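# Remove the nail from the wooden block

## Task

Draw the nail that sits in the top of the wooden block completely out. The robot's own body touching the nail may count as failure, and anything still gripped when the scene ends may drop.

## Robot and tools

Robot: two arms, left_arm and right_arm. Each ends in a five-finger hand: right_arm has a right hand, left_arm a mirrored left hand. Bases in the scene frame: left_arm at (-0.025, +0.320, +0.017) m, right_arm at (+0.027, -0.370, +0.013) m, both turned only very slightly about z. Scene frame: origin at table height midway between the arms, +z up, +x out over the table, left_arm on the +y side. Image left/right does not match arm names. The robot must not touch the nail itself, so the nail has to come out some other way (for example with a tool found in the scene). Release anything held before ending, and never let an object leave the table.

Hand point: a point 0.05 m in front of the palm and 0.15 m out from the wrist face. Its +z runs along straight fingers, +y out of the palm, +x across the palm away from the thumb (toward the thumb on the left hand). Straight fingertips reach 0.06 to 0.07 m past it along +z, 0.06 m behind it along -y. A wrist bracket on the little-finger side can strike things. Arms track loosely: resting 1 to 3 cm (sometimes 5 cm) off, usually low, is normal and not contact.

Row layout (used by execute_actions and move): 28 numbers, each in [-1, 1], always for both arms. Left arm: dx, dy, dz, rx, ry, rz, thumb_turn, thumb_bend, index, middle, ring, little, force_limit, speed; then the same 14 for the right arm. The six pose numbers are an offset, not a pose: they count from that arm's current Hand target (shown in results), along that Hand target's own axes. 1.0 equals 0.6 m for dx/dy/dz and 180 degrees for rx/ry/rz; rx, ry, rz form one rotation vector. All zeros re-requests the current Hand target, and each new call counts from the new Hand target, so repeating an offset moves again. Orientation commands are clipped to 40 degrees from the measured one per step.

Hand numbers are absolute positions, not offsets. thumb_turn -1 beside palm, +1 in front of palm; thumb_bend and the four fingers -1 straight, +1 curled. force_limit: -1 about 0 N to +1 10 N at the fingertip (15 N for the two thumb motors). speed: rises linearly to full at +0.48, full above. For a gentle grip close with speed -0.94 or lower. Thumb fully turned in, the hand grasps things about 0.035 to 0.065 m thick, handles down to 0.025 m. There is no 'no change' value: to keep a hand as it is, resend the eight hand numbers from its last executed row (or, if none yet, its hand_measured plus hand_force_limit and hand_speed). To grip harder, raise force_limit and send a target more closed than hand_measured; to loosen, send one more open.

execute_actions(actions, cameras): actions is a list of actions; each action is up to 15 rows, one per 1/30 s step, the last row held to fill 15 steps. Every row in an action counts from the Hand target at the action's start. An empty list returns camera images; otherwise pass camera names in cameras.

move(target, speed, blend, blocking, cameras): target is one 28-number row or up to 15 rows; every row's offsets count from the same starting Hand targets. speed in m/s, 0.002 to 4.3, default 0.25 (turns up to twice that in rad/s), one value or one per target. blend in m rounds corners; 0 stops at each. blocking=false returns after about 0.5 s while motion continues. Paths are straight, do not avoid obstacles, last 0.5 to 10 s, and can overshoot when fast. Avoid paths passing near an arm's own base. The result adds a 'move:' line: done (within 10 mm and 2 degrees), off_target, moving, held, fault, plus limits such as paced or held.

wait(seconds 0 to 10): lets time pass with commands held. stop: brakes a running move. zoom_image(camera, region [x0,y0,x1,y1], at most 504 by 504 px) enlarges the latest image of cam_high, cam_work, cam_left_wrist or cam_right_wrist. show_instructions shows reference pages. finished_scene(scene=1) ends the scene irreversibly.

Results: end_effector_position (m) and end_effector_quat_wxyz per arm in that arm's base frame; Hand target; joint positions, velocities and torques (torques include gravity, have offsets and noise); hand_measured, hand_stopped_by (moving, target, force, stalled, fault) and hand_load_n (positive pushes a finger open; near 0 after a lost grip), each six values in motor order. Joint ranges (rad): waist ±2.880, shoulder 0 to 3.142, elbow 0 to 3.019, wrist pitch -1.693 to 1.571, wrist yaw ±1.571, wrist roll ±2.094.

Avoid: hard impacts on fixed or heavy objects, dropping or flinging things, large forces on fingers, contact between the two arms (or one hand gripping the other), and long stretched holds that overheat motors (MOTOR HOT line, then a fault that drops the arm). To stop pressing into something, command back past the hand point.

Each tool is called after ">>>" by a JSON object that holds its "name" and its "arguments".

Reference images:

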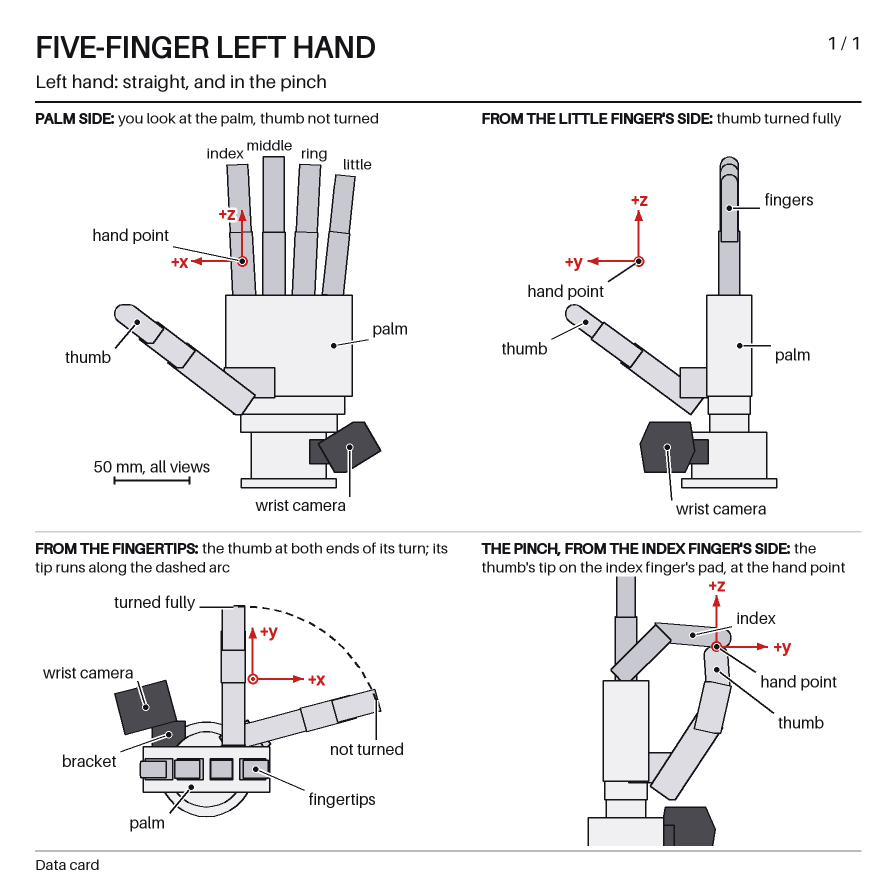

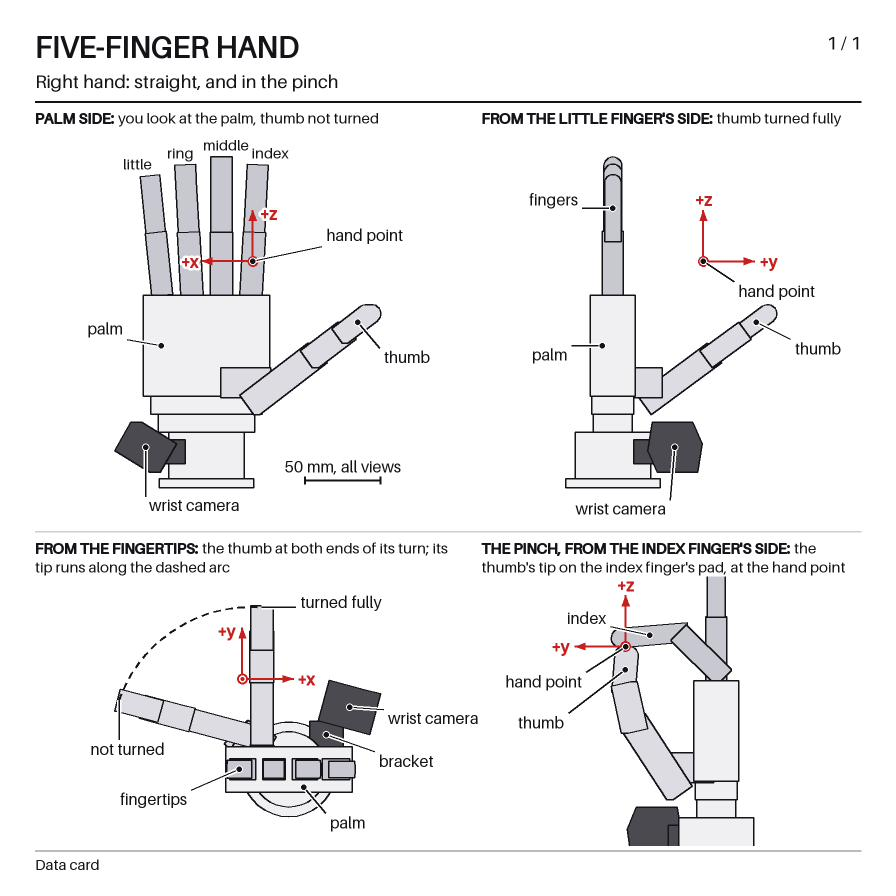

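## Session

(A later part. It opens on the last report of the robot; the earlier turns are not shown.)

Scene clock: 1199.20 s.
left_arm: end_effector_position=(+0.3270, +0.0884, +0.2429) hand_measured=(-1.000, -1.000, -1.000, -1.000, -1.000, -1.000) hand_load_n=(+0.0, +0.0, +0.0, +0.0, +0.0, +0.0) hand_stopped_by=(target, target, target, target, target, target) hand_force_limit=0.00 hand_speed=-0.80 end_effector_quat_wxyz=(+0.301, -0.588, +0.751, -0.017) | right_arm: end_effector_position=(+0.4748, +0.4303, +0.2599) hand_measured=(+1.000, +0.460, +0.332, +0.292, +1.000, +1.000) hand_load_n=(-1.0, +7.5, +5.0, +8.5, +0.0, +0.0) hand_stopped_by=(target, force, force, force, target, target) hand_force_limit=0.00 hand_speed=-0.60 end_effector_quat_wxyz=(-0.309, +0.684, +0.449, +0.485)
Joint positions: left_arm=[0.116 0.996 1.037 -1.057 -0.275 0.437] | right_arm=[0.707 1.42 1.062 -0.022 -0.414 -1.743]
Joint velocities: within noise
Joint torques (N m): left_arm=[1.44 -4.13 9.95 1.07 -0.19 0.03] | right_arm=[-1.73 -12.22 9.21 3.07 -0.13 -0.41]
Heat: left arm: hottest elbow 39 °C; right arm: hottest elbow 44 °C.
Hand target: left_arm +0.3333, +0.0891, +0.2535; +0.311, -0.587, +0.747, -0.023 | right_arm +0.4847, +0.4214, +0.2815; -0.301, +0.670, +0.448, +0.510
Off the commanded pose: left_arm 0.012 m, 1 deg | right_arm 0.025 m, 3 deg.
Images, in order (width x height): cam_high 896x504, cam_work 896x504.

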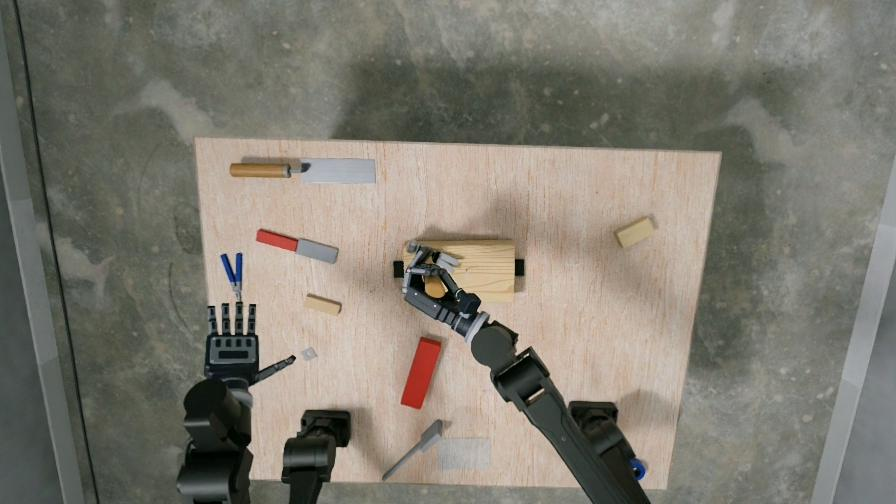

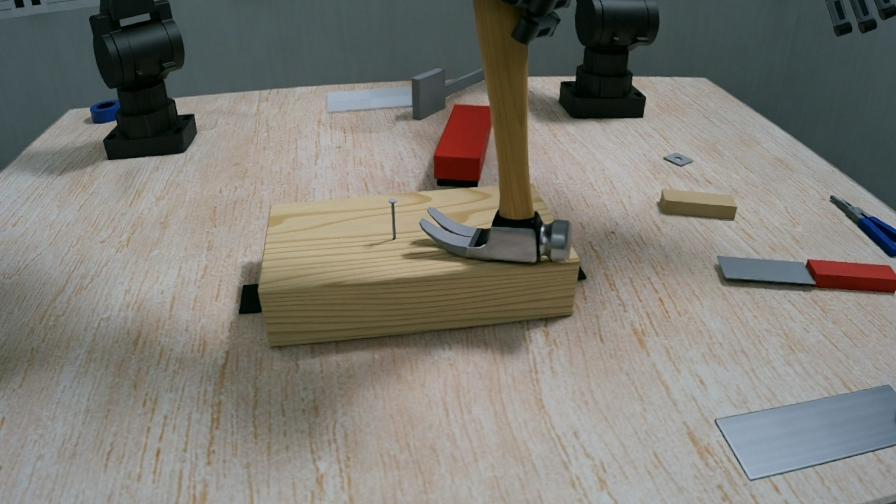

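>>> {"name": "zoom_image", "arguments": {"camera": "cam_high", "region": [425, 245, 475, 285]}}

>>> {"name": "zoom_image", "arguments": {"camera": "cam_work", "region": [380, 170, 500, 270]}}

Scaled by 10.080 from the camera's 896x504 image, which has a finer 1280x720 frame.

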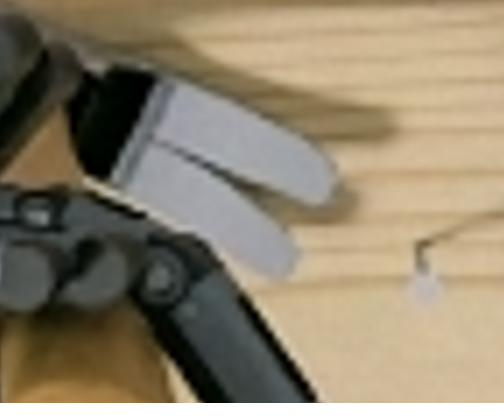

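Scaled by 4.200 from the camera's 896x504 image, which has a finer 1280x720 frame.

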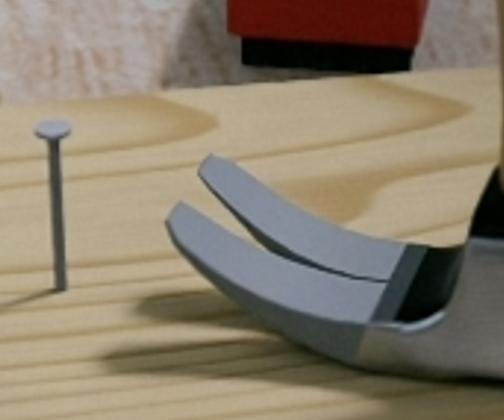

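>>> {"name": "move", "arguments": {"target": [0,0,0,0,0,0,-1,-1,-1,-1,-1,-1,0,-0.8,0.0090,0.0025,-0.0378,0,0,0,1,1.0,1.0,1.0,1.0,1.0,0.0,-0.6], "speed": 0.04, "cameras": ["cam_high","cam_work"]}}

Scene clock: 1237.67 s.
left_arm: end_effector_position=(+0.3270, +0.0884, +0.2429) hand_measured=(-1.000, -1.000, -1.000, -1.000, -1.000, -1.000) hand_load_n=(+0.0, +0.0, +0.0, +0.0, +0.0, +0.0) hand_stopped_by=(target, target, target, target, target, target) hand_force_limit=0.00 hand_speed=-0.80 end_effector_quat_wxyz=(+0.301, -0.588, +0.751, -0.017) | right_arm: end_effector_position=(+0.4723, +0.4107, +0.2610) hand_measured=(+1.000, +0.460, +0.332, +0.292, +1.000, +1.000) hand_load_n=(-1.0, +7.5, +5.5, +9.0, +0.0, +0.0) hand_stopped_by=(target, force, force, force, target, target) hand_force_limit=0.00 hand_speed=-0.60 end_effector_quat_wxyz=(-0.306, +0.685, +0.447, +0.486)
Joint positions: left_arm=[0.116 0.996 1.037 -1.057 -0.275 0.437] | right_arm=[0.681 1.381 1.027 -0.029 -0.43 -1.753]
Joint torques (N m): left_arm=[1.49 -4.13 9.95 1.09 -0.2 0.03] | right_arm=[-1.32 -13.16 10.24 1.77 -0.29 -0.32]
Heat: left arm: hottest elbow 39 °C; right arm: hottest elbow 43 °C.
Hand target: left_arm +0.3333, +0.0891, +0.2535; +0.311, -0.587, +0.747, -0.023 | right_arm +0.4772, +0.4028, +0.2935; -0.301, +0.670, +0.447, +0.510
Off the commanded pose: left_arm 0.012 m, 1 deg | right_arm 0.034 m, 3 deg.
move: off_target (left_arm, right_arm)
Images, in order (width x height): cam_high 896x504, cam_work 896x504.

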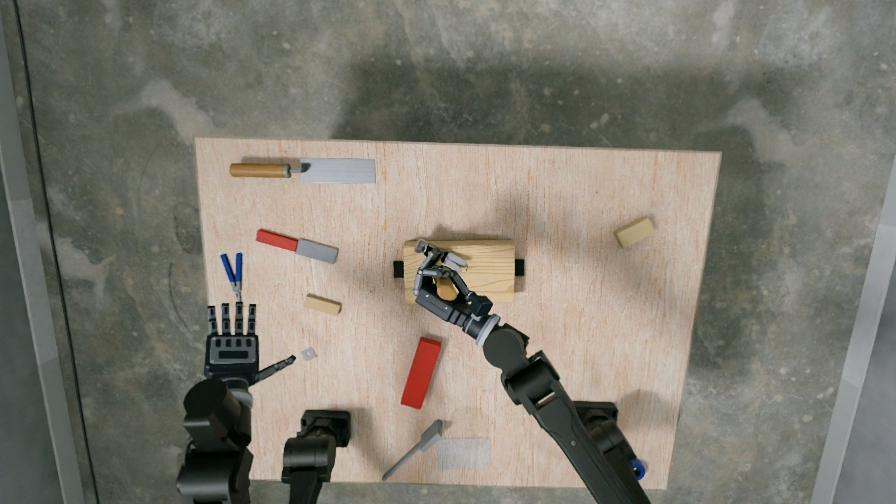

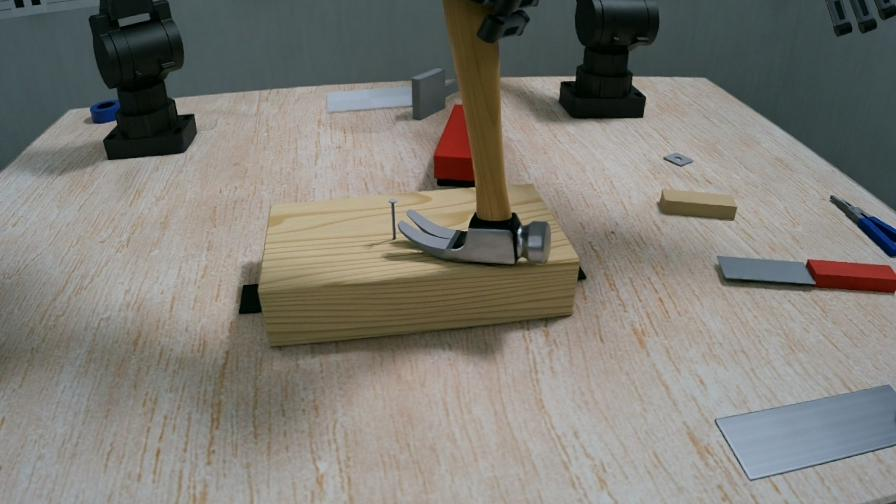

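>>> {"name": "zoom_image", "arguments": {"camera": "cam_high", "region": [425, 245, 475, 285]}}

>>> {"name": "zoom_image", "arguments": {"camera": "cam_work", "region": [380, 170, 500, 270]}}

Scaled by 10.080 from the camera's 896x504 image, which has a finer 1280x720 frame.

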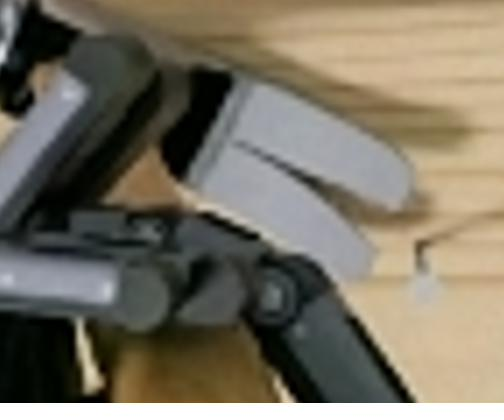

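Scaled by 4.200 from the camera's 896x504 image, which has a finer 1280x720 frame.

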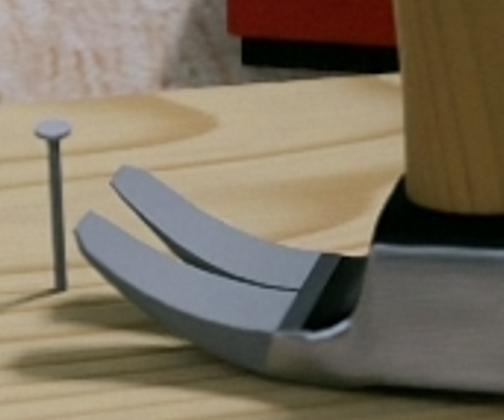

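>>> {"name": "move", "arguments": {"target": [0,0,0,0,0,0,-1,-1,-1,-1,-1,-1,0,-0.8,0.0083,-0.0131,-0.0092,0,0,0,1,1.0,1.0,1.0,1.0,1.0,0.0,-0.6], "speed": 0.04, "cameras": ["cam_high","cam_work"]}}

>>> {"name": "zoom_image", "arguments": {"camera": "cam_high", "region": [425, 245, 475, 285]}}

>>> {"name": "zoom_image", "arguments": {"camera": "cam_work", "region": [380, 170, 500, 270]}}

Scene clock: 1251.33 s.
left_arm: end_effector_position=(+0.3270, +0.0884, +0.2429) hand_measured=(-1.000, -1.000, -1.000, -1.000, -1.000, -1.000) hand_load_n=(+0.0, +0.0, +0.0, +0.0, +0.0, +0.0) hand_stopped_by=(target, target, target, target, target, target) hand_force_limit=0.00 hand_speed=-0.80 end_effector_quat_wxyz=(+0.301, -0.588, +0.751, -0.017) | right_arm: end_effector_position=(+0.4679, +0.4049, +0.2610) hand_measured=(+1.000, +0.460, +0.332, +0.292, +1.000, +1.000) hand_load_n=(-0.5, +7.5, +5.5, +9.0, +0.0, +0.0) hand_stopped_by=(target, force, force, force, target, target) hand_force_limit=0.00 hand_speed=-0.60 end_effector_quat_wxyz=(-0.302, +0.689, +0.447, +0.483)
Joint positions: left_arm=[0.116 0.996 1.037 -1.057 -0.275 0.437] | right_arm=[0.681 1.362 1.016 -0.048 -0.422 -1.756]
Joint torques (N m): left_arm=[1.49 -4.13 9.96 1.09 -0.2 0.03] | right_arm=[-0.26 -13.39 10.58 1.89 -0.16 -0.28]
Heat: left arm: hottest elbow 39 °C; right arm: hottest elbow 42 °C.
Hand target: left_arm +0.3333, +0.0891, +0.2535; +0.311, -0.587, +0.747, -0.023 | right_arm +0.4682, +0.4027, +0.2996; -0.301, +0.670, +0.447, +0.510
Off the commanded pose: left_arm 0.012 m, 1 deg | right_arm 0.039 m, 4 deg.
move: off_target (left_arm, right_arm)
Images, in order (width x height): cam_high 896x504, cam_work 896x504.

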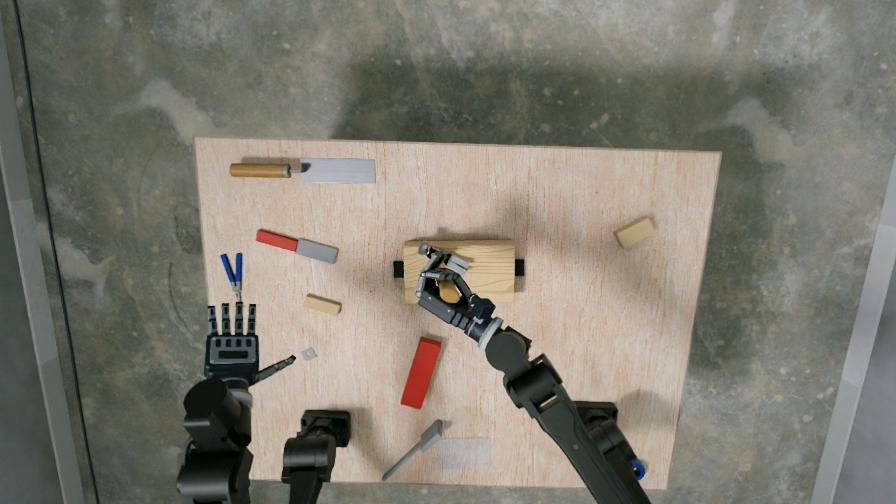

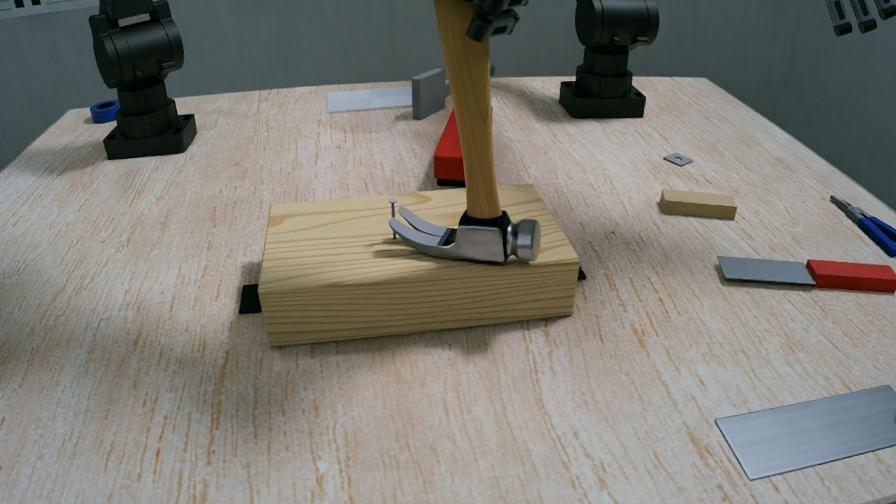

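Scaled by 10.080 from the camera's 896x504 image, which has a finer 1280x720 frame.

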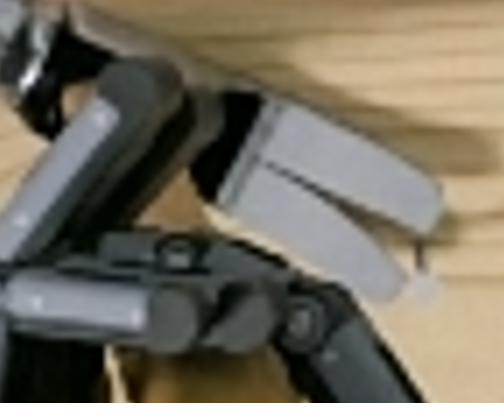

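Scaled by 4.200 from the camera's 896x504 image, which has a finer 1280x720 frame.

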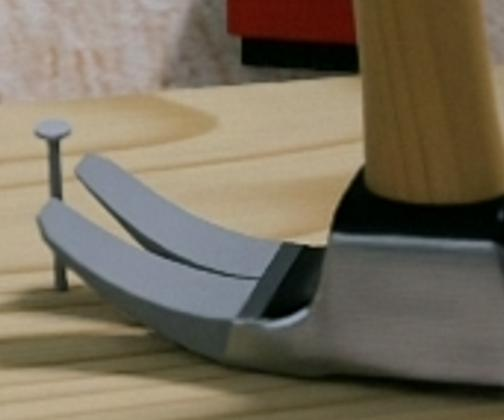

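>>> {"name": "move", "arguments": {"target": [0,0,0,0,0,0,-1,-1,-1,-1,-1,-1,0,-0.8,0.0010,-0.0046,-0.0144,0,0,0,1,1.0,1.0,1.0,1.0,1.0,0.0,-0.6], "speed": 0.04, "cameras": ["cam_high","cam_work"]}}

>>> {"name": "zoom_image", "arguments": {"camera": "cam_high", "region": [430, 250, 480, 290]}}

>>> {"name": "zoom_image", "arguments": {"camera": "cam_work", "region": [360, 170, 480, 270]}}

Scene clock: 1266.77 s.
left_arm: end_effector_position=(+0.3270, +0.0884, +0.2429) hand_measured=(-1.000, -1.000, -1.000, -1.000, -1.000, -1.000) hand_load_n=(+0.0, +0.0, +0.0, +0.0, +0.0, +0.0) hand_stopped_by=(target, target, target, target, target, target) hand_force_limit=0.00 hand_speed=-0.80 end_effector_quat_wxyz=(+0.301, -0.588, +0.751, -0.017) | right_arm: end_effector_position=(+0.4607, +0.3990, +0.2606) hand_measured=(+1.000, +0.460, +0.332, +0.292, +1.000, +1.000) hand_load_n=(-1.0, +7.5, +5.0, +9.0, +0.0, +0.0) hand_stopped_by=(target, force, force, force, target, target) hand_force_limit=0.00 hand_speed=-0.60 end_effector_quat_wxyz=(-0.301, +0.692, +0.447, +0.480)
Joint positions: left_arm=[0.116 0.996 1.037 -1.057 -0.275 0.437] | right_arm=[0.681 1.339 0.998 -0.061 -0.422 -1.757]
Joint torques (N m): left_arm=[1.49 -4.07 9.95 1.07 -0.2 0.03] | right_arm=[-0.32 -13.04 10.74 2.07 -0.24 -0.29]
Heat: left arm: hottest elbow 39 °C; right arm: hottest elbow 42 °C.
Hand target: left_arm +0.3333, +0.0891, +0.2535; +0.311, -0.587, +0.747, -0.023 | right_arm +0.4622, +0.3966, +0.3024; -0.301, +0.670, +0.447, +0.510
Off the commanded pose: left_arm 0.012 m, 1 deg | right_arm 0.042 m, 4 deg.
move: off_target (left_arm, right_arm)
Images, in order (width x height): cam_high 896x504, cam_work 896x504.

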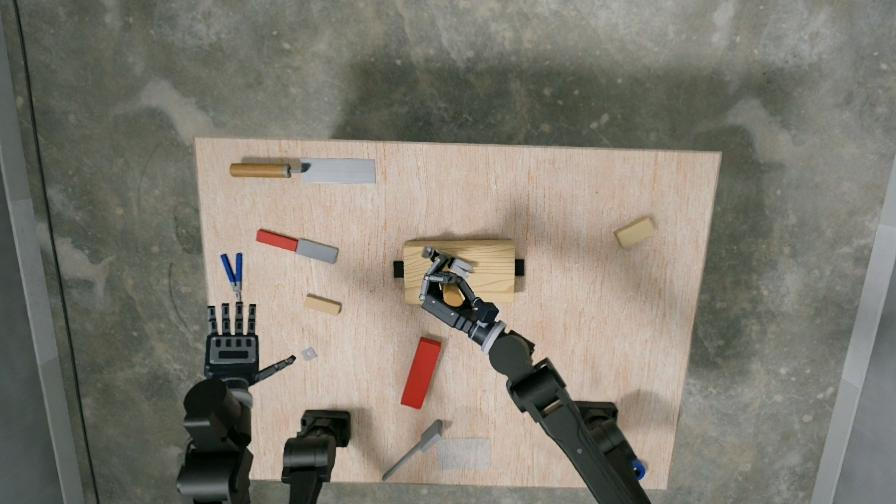

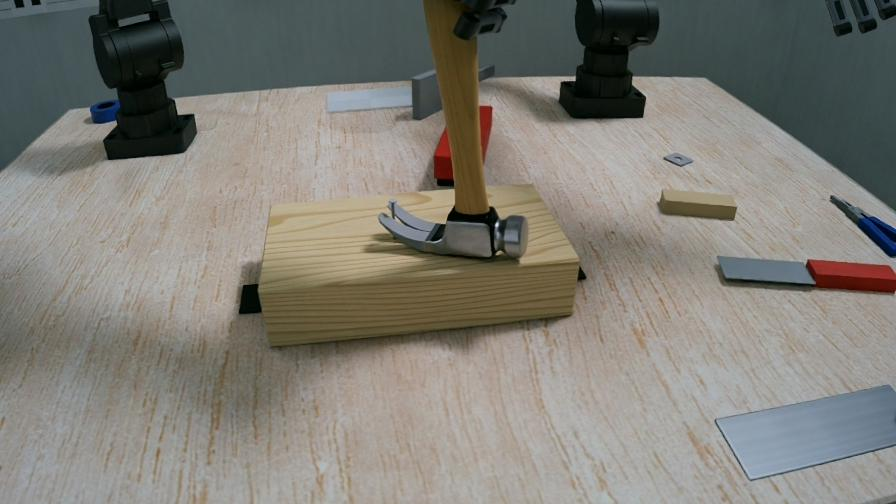

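Scaled by 10.080 from the camera's 896x504 image, which has a finer 1280x720 frame.

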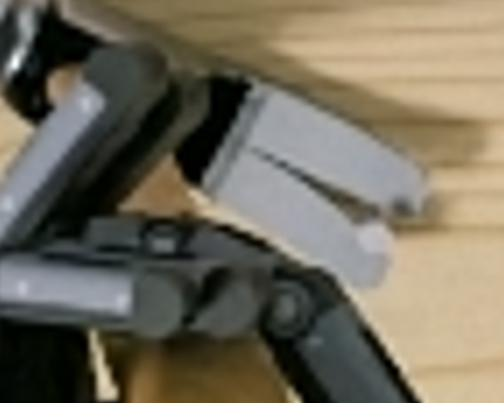

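Scaled by 4.200 from the camera's 896x504 image, which has a finer 1280x720 frame.

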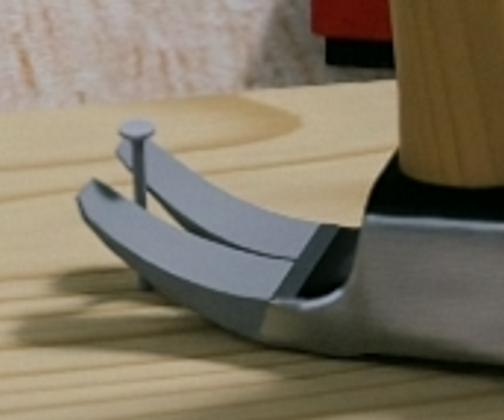

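>>> {"name": "move", "arguments": {"target": [0,0,0,0,0,0,-1,-1,-1,-1,-1,-1,0,-0.8,-0.0037,-0.0015,-0.0233,0,0,0,1,1.0,1.0,1.0,1.0,1.0,0.0,-0.6], "speed": 0.04, "cameras": ["cam_high","cam_work"]}}

>>> {"name": "zoom_image", "arguments": {"camera": "cam_high", "region": [430, 250, 480, 290]}}

>>> {"name": "zoom_image", "arguments": {"camera": "cam_work", "region": [360, 170, 480, 270]}}

Scene clock: 1276.50 s.
left_arm: end_effector_position=(+0.3270, +0.0884, +0.2429) hand_measured=(-1.000, -1.000, -1.000, -1.000, -1.000, -1.000) hand_load_n=(+0.0, +0.0, +0.0, +0.0, +0.0, +0.0) hand_stopped_by=(target, target, target, target, target, target) hand_force_limit=0.00 hand_speed=-0.80 end_effector_quat_wxyz=(+0.301, -0.588, +0.751, -0.017) | right_arm: end_effector_position=(+0.4533, +0.3893, +0.2607) hand_measured=(+1.000, +0.460, +0.332, +0.292, +1.000, +1.000) hand_load_n=(+0.0, +7.5, +5.5, +9.0, +0.0, +0.0) hand_stopped_by=(target, force, force, force, target, target) hand_force_limit=0.00 hand_speed=-0.60 end_effector_quat_wxyz=(-0.299, +0.691, +0.450, +0.480)
Joint positions: left_arm=[0.116 0.996 1.037 -1.057 -0.275 0.437] | right_arm=[0.675 1.307 0.971 -0.071 -0.427 -1.768]
Joint torques (N m): left_arm=[1.55 -4.13 9.98 1.09 -0.2 0.03] | right_arm=[-0.97 -13.1 10.81 1.89 -0.46 -0.23]
Heat: left arm: hottest elbow 39 °C; right arm: hottest elbow 42 °C.
Hand target: left_arm +0.3333, +0.0891, +0.2535; +0.311, -0.587, +0.747, -0.023 | right_arm +0.4552, +0.3845, +0.3045; -0.301, +0.670, +0.447, +0.510
Off the commanded pose: left_arm 0.012 m, 1 deg | right_arm 0.044 m, 4 deg.
move: off_target (left_arm, right_arm)
Images, in order (width x height): cam_high 896x504, cam_work 896x504.

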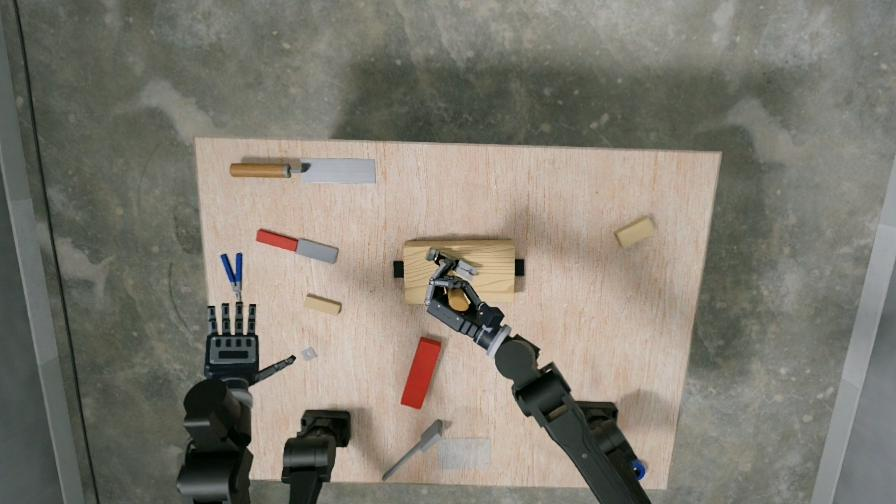

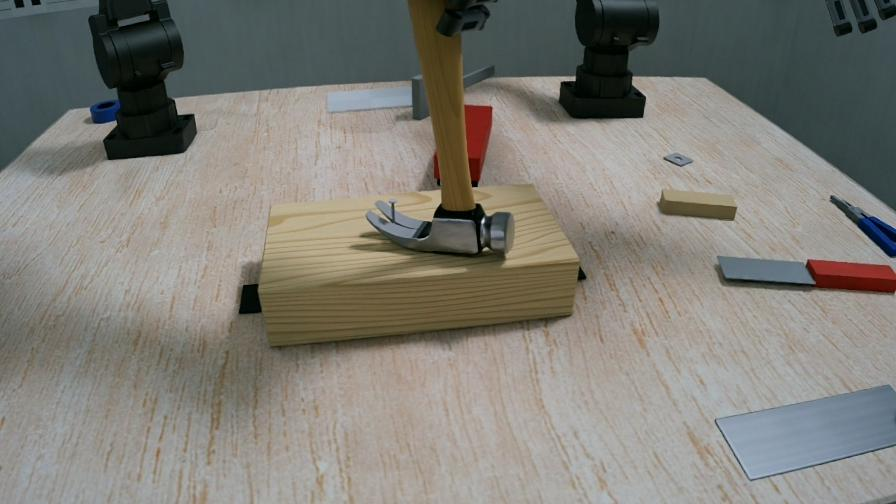

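Scaled by 10.080 from the camera's 896x504 image, which has a finer 1280x720 frame.

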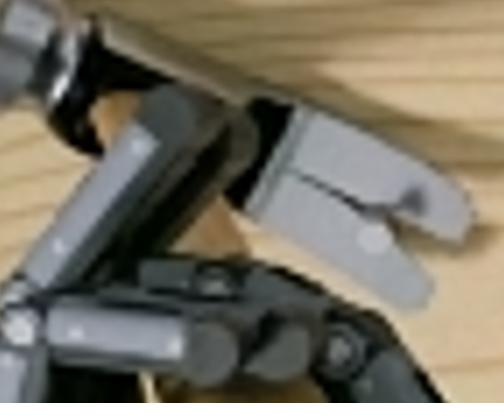

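Scaled by 4.200 from the camera's 896x504 image, which has a finer 1280x720 frame.

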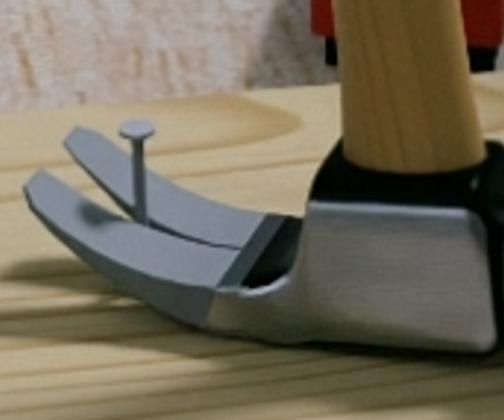

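>>> {"name": "move", "arguments": {"target": [[0,0,0,0,0,0,-1,-1,-1,-1,-1,-1,0,-0.8,-0.0030,0,-0.0094,0,0,0,1,1.0,1.0,1.0,1.0,1.0,0.0,-0.6],[0,0,0,0,0,0,-1,-1,-1,-1,-1,-1,0,-0.8,0.0385,-0.0094,0.0671,0.0069,-0.0819,-0.0140,1,1.0,1.0,1.0,1.0,1.0,0.0,-0.6]], "speed": 0.04, "cameras": ["cam_high","cam_work"]}}

>>> {"name": "zoom_image", "arguments": {"camera": "cam_high", "region": [430, 250, 480, 290]}}

>>> {"name": "zoom_image", "arguments": {"camera": "cam_work", "region": [360, 170, 480, 270]}}

Scene clock: 1325.03 s.
left_arm: end_effector_position=(+0.3270, +0.0884, +0.2429) hand_measured=(-1.000, -1.000, -1.000, -1.000, -1.000, -1.000) hand_load_n=(+0.0, +0.0, +0.0, +0.0, +0.0, +0.0) hand_stopped_by=(target, target, target, target, target, target) hand_force_limit=0.00 hand_speed=-0.80 end_effector_quat_wxyz=(+0.301, -0.588, +0.751, -0.017) | right_arm: end_effector_position=(+0.4606, +0.4197, +0.2577) hand_measured=(+1.000, +0.460, +0.332, +0.292, +1.000, +1.000) hand_load_n=(+6.5, +7.5, +9.0, +8.5, +0.0, +0.0) hand_stopped_by=(target, force, force, force, target, target) hand_force_limit=0.00 hand_speed=-0.60 end_effector_quat_wxyz=(-0.238, +0.734, +0.503, +0.389)
Joint positions: left_arm=[0.116 0.996 1.037 -1.057 -0.275 0.437] | right_arm=[0.74 1.431 1.232 -0.467 -0.33 -1.871]
Joint torques (N m): left_arm=[1.44 -4.19 9.95 1.06 -0.2 0.02] | right_arm=[0.44 -13.27 15.23 0.44 0.2 -0.18]
Heat: left arm: hottest elbow 39 °C; right arm: hottest elbow 43 °C.
Hand target: left_arm +0.3333, +0.0891, +0.2535; +0.311, -0.587, +0.747, -0.023 | right_arm +0.4687, +0.4281, +0.3142; -0.237, +0.717, +0.502, +0.422
Off the commanded pose: left_arm 0.012 m, 1 deg | right_arm 0.058 m, 4 deg.
move: off_target (left_arm, right_arm)
Images, in order (width x height): cam_high 896x504, cam_work 896x504.

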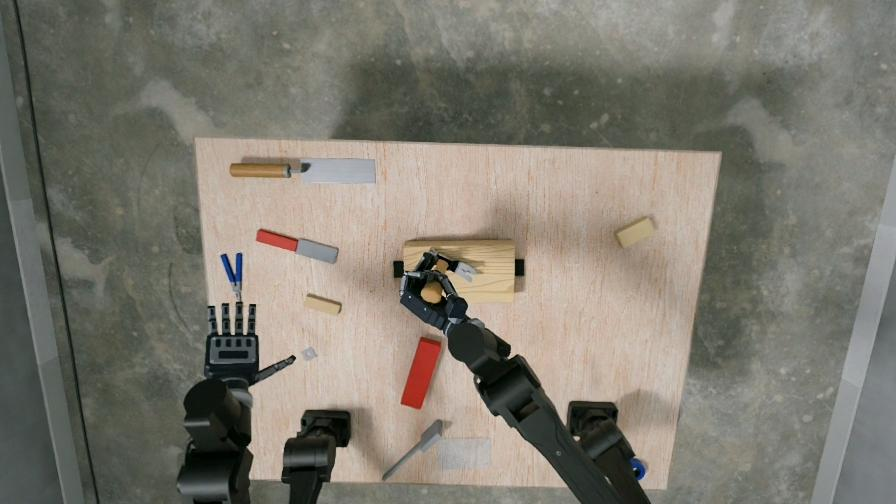

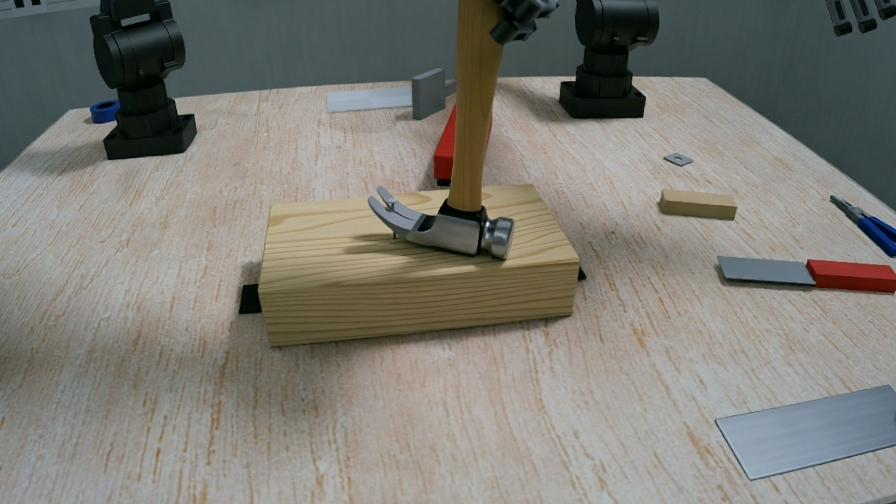

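Scaled by 10.080 from the camera's 896x504 image, which has a finer 1280x720 frame.

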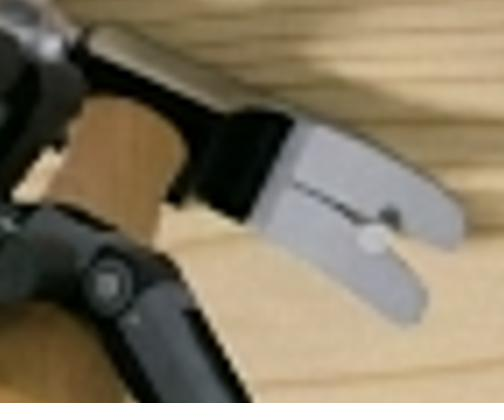

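Scaled by 4.200 from the camera's 896x504 image, which has a finer 1280x720 frame.

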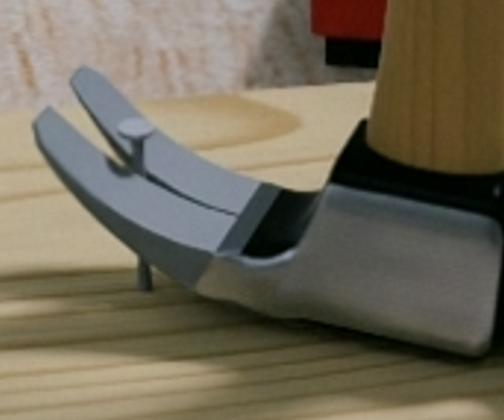

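>>> {"name": "move", "arguments": {"target": [0,0,0,0,0,0,-1,-1,-1,-1,-1,-1,0,-0.8,0.0413,-0.0105,0.0757,0.0068,-0.0811,-0.0150,1,1.0,1.0,1.0,1.0,1.0,0.0,-0.6], "speed": 0.04, "cameras": ["cam_high","cam_work"]}}

>>> {"name": "zoom_image", "arguments": {"camera": "cam_high", "region": [430, 250, 480, 290]}}

>>> {"name": "zoom_image", "arguments": {"camera": "cam_work", "region": [360, 170, 480, 270]}}

Scene clock: 1345.37 s.
left_arm: end_effector_position=(+0.3270, +0.0884, +0.2429) hand_measured=(-1.000, -1.000, -1.000, -1.000, -1.000, -1.000) hand_load_n=(+0.0, +0.0, +0.0, +0.0, +0.0, +0.0) hand_stopped_by=(target, target, target, target, target, target) hand_force_limit=0.00 hand_speed=-0.80 end_effector_quat_wxyz=(+0.301, -0.588, +0.751, -0.017) | right_arm: end_effector_position=(+0.4715, +0.4269, +0.2550) hand_measured=(+0.890, +0.460, +0.310, +0.292, +1.000, +1.000) hand_load_n=(+39.5, +8.5, +22.0, +5.0, +0.0, +0.0) hand_stopped_by=(target, force, force, force, target, target) hand_force_limit=0.00 hand_speed=-0.60 end_effector_quat_wxyz=(-0.188, +0.790, +0.507, +0.288)
Joint positions: left_arm=[0.116 0.996 1.037 -1.057 -0.275 0.437] | right_arm=[0.764 1.578 1.508 -0.836 -0.245 -1.863]
Joint torques (N m): left_arm=[1.49 -4.07 9.95 1.06 -0.2 0.03] | right_arm=[5.13 -10.87 20.18 0.42 1.6 -0.95]
Heat: left arm: hottest elbow 39 °C; right arm: hottest elbow 49 °C.
Hand target: left_arm +0.3333, +0.0891, +0.2535; +0.311, -0.587, +0.747, -0.023 | right_arm +0.4829, +0.4781, +0.3104; -0.169, +0.750, +0.550, +0.327
Off the commanded pose: left_arm 0.012 m, 1 deg | right_arm 0.076 m, 8 deg.
move: off_target (left_arm, right_arm)
Images, in order (width x height): cam_high 896x504, cam_work 896x504.

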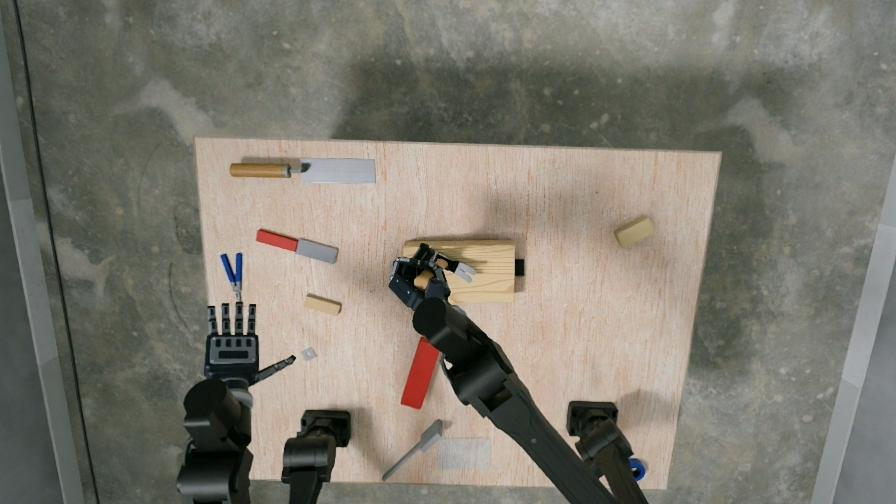

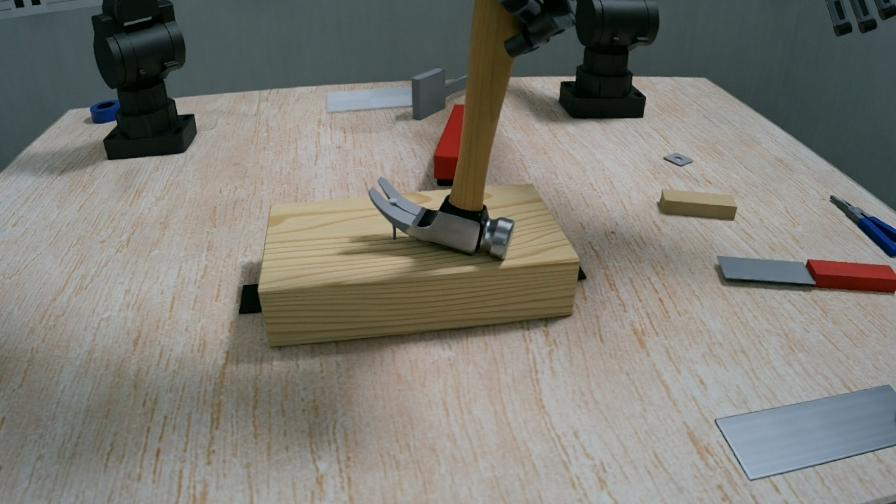

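Scaled by 10.080 from the camera's 896x504 image, which has a finer 1280x720 frame.

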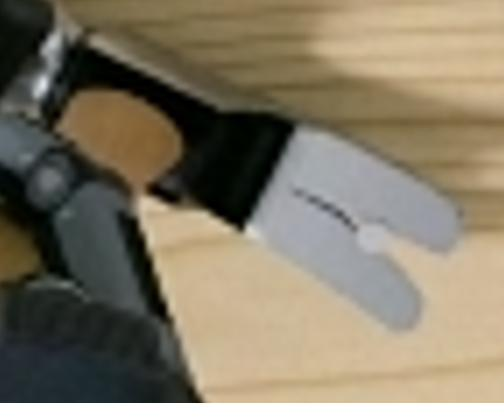

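Scaled by 4.200 from the camera's 896x504 image, which has a finer 1280x720 frame.

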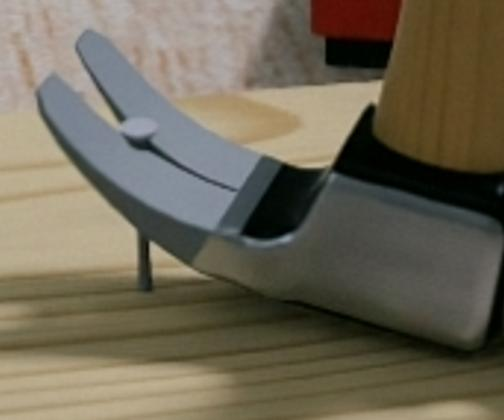

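>>> {"name": "execute_actions", "arguments": {"actions": []}}

>>> {"name": "zoom_image", "arguments": {"camera": "cam_high", "region": [380, 230, 480, 310]}}

Scene clock: 1382.97 s.
left_arm: end_effector_position=(+0.3270, +0.0884, +0.2429) hand_measured=(-1.000, -1.000, -1.000, -1.000, -1.000, -1.000) hand_load_n=(+0.0, +0.0, +0.0, +0.0, +0.0, +0.0) hand_stopped_by=(target, target, target, target, target, target) hand_force_limit=0.00 hand_speed=-0.80 end_effector_quat_wxyz=(+0.301, -0.588, +0.751, -0.017) | right_arm: end_effector_position=(+0.4715, +0.4269, +0.2549) hand_measured=(+0.890, +0.460, +0.310, +0.292, +1.000, +1.000) hand_load_n=(+39.5, +9.0, +22.0, +5.5, +0.0, +0.0) hand_stopped_by=(target, force, force, force, target, target) hand_force_limit=0.00 hand_speed=-0.60 end_effector_quat_wxyz=(-0.188, +0.790, +0.507, +0.288)
Joint positions: left_arm=[0.116 0.996 1.037 -1.057 -0.275 0.437] | right_arm=[0.764 1.578 1.508 -0.836 -0.245 -1.862]
Joint velocities: within noise
Joint torques (N m): left_arm=[1.49 -4.13 9.94 1.07 -0.2 0.03] | right_arm=[5.25 -10.7 20.08 0.4 1.58 -0.9]
Heat: left arm: hottest elbow 39 °C; right arm: hottest elbow 62 °C.
Hand target: left_arm +0.3333, +0.0891, +0.2535; +0.311, -0.587, +0.747, -0.023 | right_arm +0.4829, +0.4781, +0.3104; -0.169, +0.750, +0.550, +0.328
Off the commanded pose: left_arm 0.012 m, 1 deg | right_arm 0.076 m, 8 deg.

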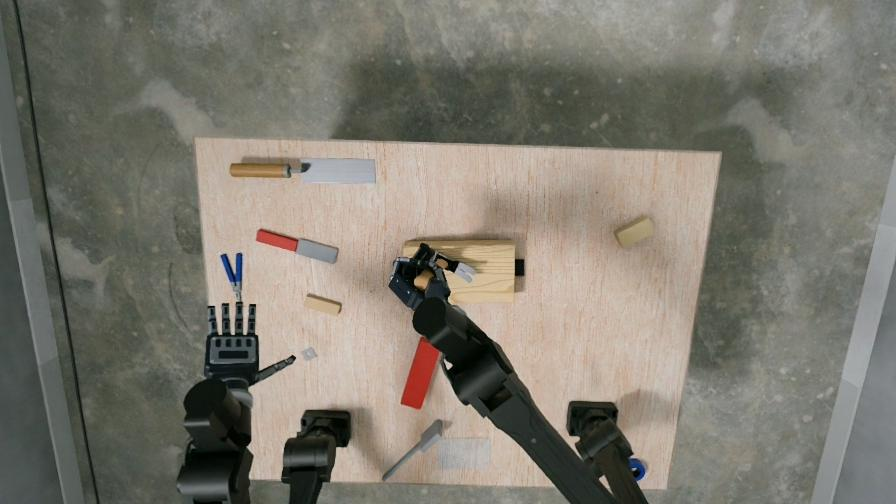

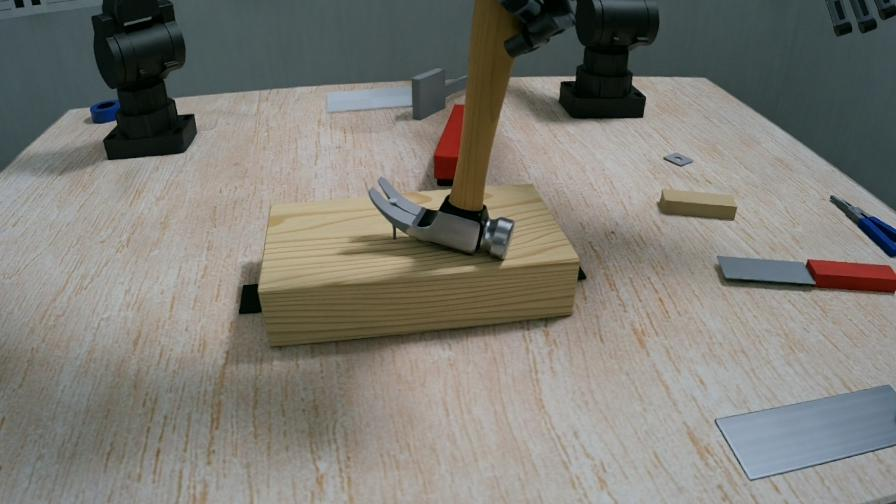

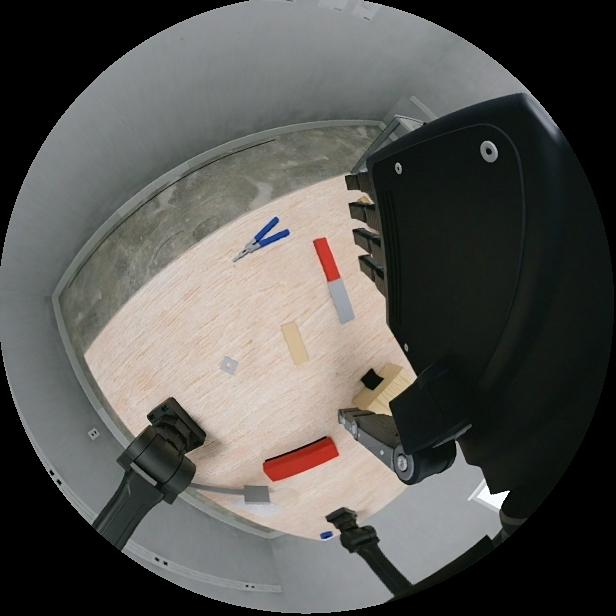

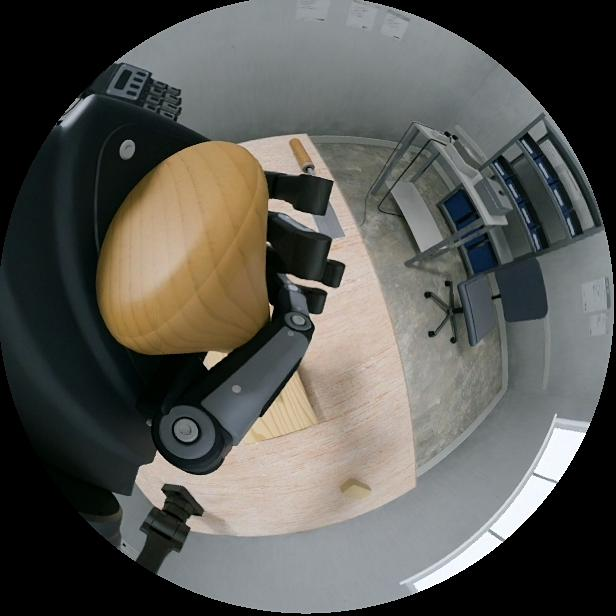

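Scaled by 5.040 from the camera's 896x504 image, which has a finer 1280x720 frame.

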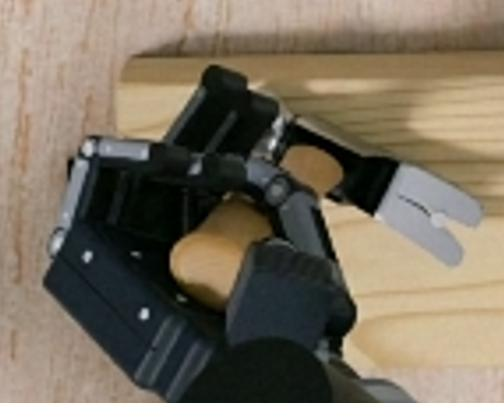

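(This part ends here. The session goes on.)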